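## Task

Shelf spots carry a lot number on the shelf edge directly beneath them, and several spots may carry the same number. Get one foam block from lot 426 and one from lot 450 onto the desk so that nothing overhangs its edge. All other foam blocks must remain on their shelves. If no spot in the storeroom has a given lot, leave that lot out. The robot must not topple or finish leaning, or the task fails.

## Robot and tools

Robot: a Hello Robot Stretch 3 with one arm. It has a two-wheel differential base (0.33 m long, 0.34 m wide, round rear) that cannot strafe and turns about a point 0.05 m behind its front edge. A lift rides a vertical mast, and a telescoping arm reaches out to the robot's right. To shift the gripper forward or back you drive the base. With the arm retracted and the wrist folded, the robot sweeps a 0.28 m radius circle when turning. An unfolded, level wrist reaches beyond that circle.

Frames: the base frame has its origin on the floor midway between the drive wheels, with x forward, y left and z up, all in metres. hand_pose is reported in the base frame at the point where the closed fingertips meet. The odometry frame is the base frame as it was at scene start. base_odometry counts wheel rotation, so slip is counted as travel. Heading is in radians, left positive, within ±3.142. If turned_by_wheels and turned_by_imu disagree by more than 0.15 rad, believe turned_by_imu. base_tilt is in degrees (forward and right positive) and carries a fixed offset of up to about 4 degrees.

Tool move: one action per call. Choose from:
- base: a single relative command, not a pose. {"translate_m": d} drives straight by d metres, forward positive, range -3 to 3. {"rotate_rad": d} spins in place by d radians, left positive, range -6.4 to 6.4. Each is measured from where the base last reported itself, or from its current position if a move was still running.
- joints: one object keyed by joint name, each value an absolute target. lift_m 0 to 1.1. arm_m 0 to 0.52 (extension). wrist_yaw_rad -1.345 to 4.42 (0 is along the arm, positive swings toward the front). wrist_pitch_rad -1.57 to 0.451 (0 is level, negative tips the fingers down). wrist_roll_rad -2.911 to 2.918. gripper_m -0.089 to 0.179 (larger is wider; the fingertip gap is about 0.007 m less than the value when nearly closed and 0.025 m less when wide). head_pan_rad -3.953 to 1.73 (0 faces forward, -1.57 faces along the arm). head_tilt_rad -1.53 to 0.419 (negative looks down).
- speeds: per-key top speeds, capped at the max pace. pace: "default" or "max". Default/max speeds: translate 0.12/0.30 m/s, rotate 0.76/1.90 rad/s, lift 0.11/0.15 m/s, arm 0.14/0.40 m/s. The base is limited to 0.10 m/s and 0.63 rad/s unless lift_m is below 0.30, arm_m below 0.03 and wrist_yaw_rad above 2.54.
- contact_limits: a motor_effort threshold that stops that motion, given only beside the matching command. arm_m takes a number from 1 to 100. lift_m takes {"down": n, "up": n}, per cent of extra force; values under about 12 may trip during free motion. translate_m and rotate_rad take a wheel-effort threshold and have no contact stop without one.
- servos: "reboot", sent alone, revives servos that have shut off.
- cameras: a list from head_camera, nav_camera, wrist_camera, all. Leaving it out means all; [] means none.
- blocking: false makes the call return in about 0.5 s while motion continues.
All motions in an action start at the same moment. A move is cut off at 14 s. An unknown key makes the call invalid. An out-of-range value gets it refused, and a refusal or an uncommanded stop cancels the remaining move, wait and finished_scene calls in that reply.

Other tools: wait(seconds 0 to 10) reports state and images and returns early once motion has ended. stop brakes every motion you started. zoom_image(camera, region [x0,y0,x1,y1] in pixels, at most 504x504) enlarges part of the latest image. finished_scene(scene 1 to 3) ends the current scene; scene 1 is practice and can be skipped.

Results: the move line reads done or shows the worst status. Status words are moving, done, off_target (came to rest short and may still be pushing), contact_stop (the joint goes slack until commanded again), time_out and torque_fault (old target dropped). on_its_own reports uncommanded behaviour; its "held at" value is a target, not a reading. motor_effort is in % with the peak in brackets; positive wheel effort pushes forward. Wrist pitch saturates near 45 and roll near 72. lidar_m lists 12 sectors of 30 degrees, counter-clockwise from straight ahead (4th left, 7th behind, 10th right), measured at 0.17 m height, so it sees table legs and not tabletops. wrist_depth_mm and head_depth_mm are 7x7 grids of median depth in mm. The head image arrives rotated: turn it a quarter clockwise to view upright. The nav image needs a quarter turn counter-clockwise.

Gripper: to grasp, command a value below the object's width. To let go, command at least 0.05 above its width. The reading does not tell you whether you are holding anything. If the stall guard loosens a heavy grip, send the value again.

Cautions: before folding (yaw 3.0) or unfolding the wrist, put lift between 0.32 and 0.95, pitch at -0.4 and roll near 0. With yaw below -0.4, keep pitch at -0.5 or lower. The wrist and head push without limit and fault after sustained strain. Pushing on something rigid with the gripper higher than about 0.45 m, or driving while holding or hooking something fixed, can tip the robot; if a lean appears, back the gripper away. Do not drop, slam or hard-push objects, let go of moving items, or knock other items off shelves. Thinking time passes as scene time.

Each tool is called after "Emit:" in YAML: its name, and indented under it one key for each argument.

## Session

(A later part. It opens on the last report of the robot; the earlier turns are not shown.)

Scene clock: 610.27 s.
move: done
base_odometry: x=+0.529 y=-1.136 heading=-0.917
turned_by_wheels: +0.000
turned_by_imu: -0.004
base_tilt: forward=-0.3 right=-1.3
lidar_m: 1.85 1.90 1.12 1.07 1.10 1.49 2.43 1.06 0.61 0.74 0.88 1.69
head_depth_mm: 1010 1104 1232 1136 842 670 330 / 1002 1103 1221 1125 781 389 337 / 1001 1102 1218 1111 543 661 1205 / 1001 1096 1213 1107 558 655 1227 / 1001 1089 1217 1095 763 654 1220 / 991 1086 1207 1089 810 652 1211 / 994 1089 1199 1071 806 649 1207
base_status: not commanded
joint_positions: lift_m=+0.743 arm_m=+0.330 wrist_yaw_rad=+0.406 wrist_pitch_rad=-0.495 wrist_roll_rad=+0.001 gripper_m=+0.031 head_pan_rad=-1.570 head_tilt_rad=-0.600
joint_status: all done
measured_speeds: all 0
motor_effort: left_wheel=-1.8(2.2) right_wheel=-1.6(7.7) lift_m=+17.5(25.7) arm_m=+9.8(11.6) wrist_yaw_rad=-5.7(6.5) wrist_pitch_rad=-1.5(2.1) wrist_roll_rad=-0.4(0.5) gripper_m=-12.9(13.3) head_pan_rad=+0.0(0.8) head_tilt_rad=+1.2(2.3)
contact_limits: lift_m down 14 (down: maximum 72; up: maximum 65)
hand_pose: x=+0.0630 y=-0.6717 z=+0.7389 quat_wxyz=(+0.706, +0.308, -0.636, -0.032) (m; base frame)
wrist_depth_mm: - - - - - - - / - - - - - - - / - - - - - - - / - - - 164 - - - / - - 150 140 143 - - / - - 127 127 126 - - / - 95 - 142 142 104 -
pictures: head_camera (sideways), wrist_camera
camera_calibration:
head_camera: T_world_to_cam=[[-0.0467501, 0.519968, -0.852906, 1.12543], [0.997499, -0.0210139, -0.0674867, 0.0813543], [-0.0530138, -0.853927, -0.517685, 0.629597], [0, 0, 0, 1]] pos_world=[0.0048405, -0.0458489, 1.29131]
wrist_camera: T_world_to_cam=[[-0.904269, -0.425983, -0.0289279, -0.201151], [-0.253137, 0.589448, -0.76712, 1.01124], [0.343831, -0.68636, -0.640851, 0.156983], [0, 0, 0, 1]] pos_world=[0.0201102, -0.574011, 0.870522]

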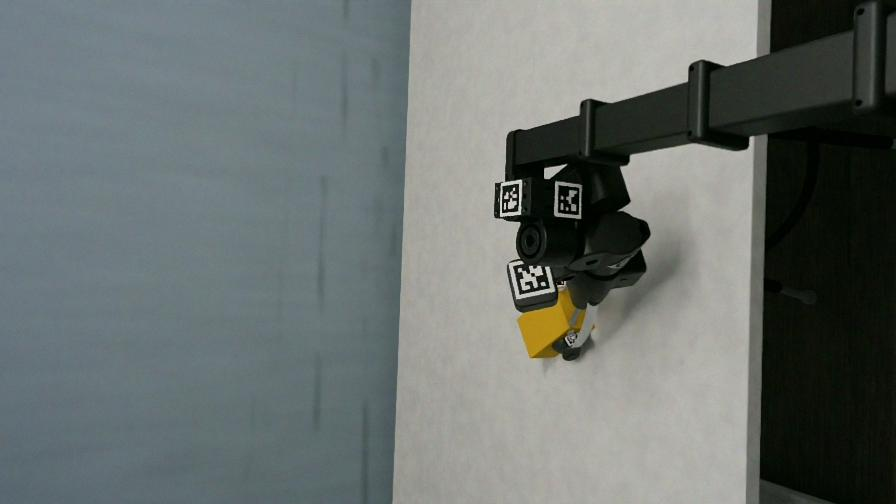

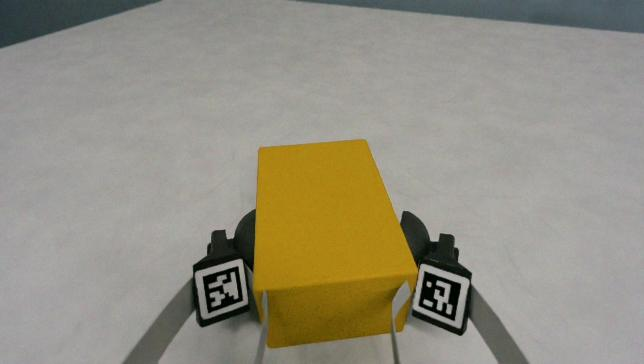

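Light contact. Release.

Emit:
move:
  joints: {"gripper_m":0.15}
  cameras: []

Emit:
move:
  joints: {"lift_m":0.9}
  cameras: []

Emit:
move:
  joints: {"arm_m":0.0}
  cameras: ["nav_camera"]

Scene clock: 616.77 s.
move: done
base_odometry: x=+0.529 y=-1.136 heading=-0.917
turned_by_wheels: +0.000
turned_by_imu: +0.000
base_tilt: forward=-0.4 right=-1.1
lidar_m: 1.84 1.90 1.11 1.07 1.10 1.50 2.43 1.06 0.61 0.73 0.88 1.69
head_depth_mm: 1006 1105 1225 1130 840 670 330 / 1002 1105 1221 1122 781 388 337 / 999 1101 1219 1112 542 663 1209 / 997 1099 1223 1104 558 658 1228 / 998 1095 1215 1090 762 654 1220 / 991 1085 1215 1079 809 650 1219 / 987 1085 1201 1068 806 648 1209
base_status: not commanded
joint_positions: lift_m=+0.743 arm_m=+0.330 wrist_yaw_rad=+0.403 wrist_pitch_rad=-0.505 wrist_roll_rad=+0.001 gripper_m=+0.150 head_pan_rad=-1.570 head_tilt_rad=-0.600
joint_status: all done
measured_speeds: all 0
motor_effort: left_wheel=-1.9(2.3) right_wheel=-1.8(2.2) lift_m=+29.0(29.2) arm_m=+7.3(9.2) wrist_yaw_rad=-2.4(8.2) wrist_pitch_rad=+0.4(2.1) wrist_roll_rad=-0.3(0.6) gripper_m=+1.2(84.4) head_pan_rad=-0.5(1.4) head_tilt_rad=+1.1(2.0)
contact_limits: lift_m down 14 (down: maximum 72; up: maximum 65)
hand_pose: x=+0.0619 y=-0.6705 z=+0.7366 quat_wxyz=(+0.706, +0.310, -0.635, -0.036) (m; base frame)
wrist_depth_mm: - - - - - - - / - - - - - - - / - - - - - - - / - - - 157 - - - / - 146 - 138 130 - - / - 126 - 129 133 125 - / - 118 - 145 - - 111
pictures: none
No camera images: "cameras" was empty.

Scene clock: 619.03 s.
move: done
base_odometry: x=+0.529 y=-1.136 heading=-0.917
turned_by_wheels: +0.000
turned_by_imu: +0.000
base_tilt: forward=-0.2 right=-1.1
lidar_m: 1.84 1.90 1.12 1.07 1.10 1.49 2.43 1.06 0.60 0.74 0.88 1.69
head_depth_mm: 1005 1106 1238 1076 - - 1245 / 1001 1102 1204 386 776 664 1185 / 1000 1099 1183 471 828 662 1204 / 992 1093 1191 485 819 656 1228 / 994 1090 1214 1045 788 654 1225 / 995 1087 1210 1083 811 651 1215 / 989 1090 1202 1064 805 647 1211
base_status: not commanded
joint_positions: lift_m=+0.900 arm_m=+0.330 wrist_yaw_rad=+0.403 wrist_pitch_rad=-0.511 wrist_roll_rad=+0.001 gripper_m=+0.150 head_pan_rad=-1.570 head_tilt_rad=-0.600
joint_status: all done
measured_speeds: all 0
motor_effort: left_wheel=-2.1(2.4) right_wheel=-1.6(2.4) lift_m=+29.4(31.7) arm_m=+6.2(7.8) wrist_yaw_rad=-3.0(4.2) wrist_pitch_rad=+1.7(1.7) wrist_roll_rad=-0.3(0.5) gripper_m=+0.4(1.2) head_pan_rad=-1.2(1.4) head_tilt_rad=+0.5(1.5)
hand_pose: x=+0.0615 y=-0.6698 z=+0.8923 quat_wxyz=(+0.706, +0.312, -0.634, -0.039) (m; base frame)
wrist_depth_mm: - - - - - - - / - - - - - - - / - - - - - - - / - - - - - - - / - 146 - - - 140 - / - 125 - - - 124 - / - 118 - - - - 111
pictures: none
No camera images: "cameras" was empty.

Scene clock: 622.67 s.
move: done
base_odometry: x=+0.529 y=-1.136 heading=-0.917
turned_by_wheels: +0.000
turned_by_imu: +0.000
base_tilt: forward=-0.3 right=-1.2
lidar_m: 1.85 1.91 1.12 1.07 1.10 1.50 2.43 1.07 0.61 0.74 0.88 1.69
head_depth_mm: 1004 1104 1229 1132 842 709 - / 1004 1097 1221 1126 835 705 - / 1001 1100 1218 1113 828 664 - / 999 1102 1217 1102 823 289 - / 993 1095 1207 1090 788 693 297 / 997 1091 1209 1082 811 650 1169 / 991 1085 1205 1069 809 648 1193
base_status: not commanded
joint_positions: lift_m=+0.900 arm_m=+0.001 wrist_yaw_rad=+0.403 wrist_pitch_rad=-0.511 wrist_roll_rad=+0.001 gripper_m=+0.150 head_pan_rad=-1.570 head_tilt_rad=-0.600
joint_status: all done
measured_speeds: all 0
motor_effort: left_wheel=-2.0(2.5) right_wheel=-1.9(2.4) lift_m=+25.3(29.4) arm_m=-12.1(14.2) wrist_yaw_rad=-3.0(4.5) wrist_pitch_rad=+1.6(1.8) wrist_roll_rad=-0.5(0.7) gripper_m=+0.8(1.1) head_pan_rad=-0.6(1.5) head_tilt_rad=+0.1(1.4)
hand_pose: x=+0.0615 y=-0.3403 z=+0.8923 quat_wxyz=(+0.706, +0.312, -0.634, -0.039) (m; base frame)
wrist_depth_mm: - - - - - - - / - - - - - - - / - - - - - - - / - - - - - - - / - 150 - - - 140 - / - 126 - - - 124 - / - - - - 961 - 111
pictures: nav_camera (sideways)
camera_calibration:
nav_camera: T_world_to_cam=[[0.0175188, -0.542461, 0.839898, -1.04989], [-0.999787, -0.0186573, 0.00880366, 0.0448604], [0.0108946, -0.839874, -0.542673, 0.659426], [0, 0, 0, 1]] pos_world=[0.0560593, -0.0148508, 1.23925]

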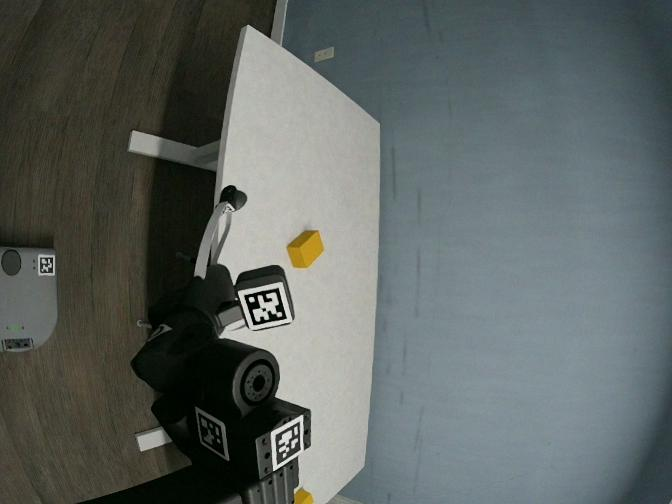

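Emit:
finished_scene:
  scene: 3

The scene is finished: the task was done.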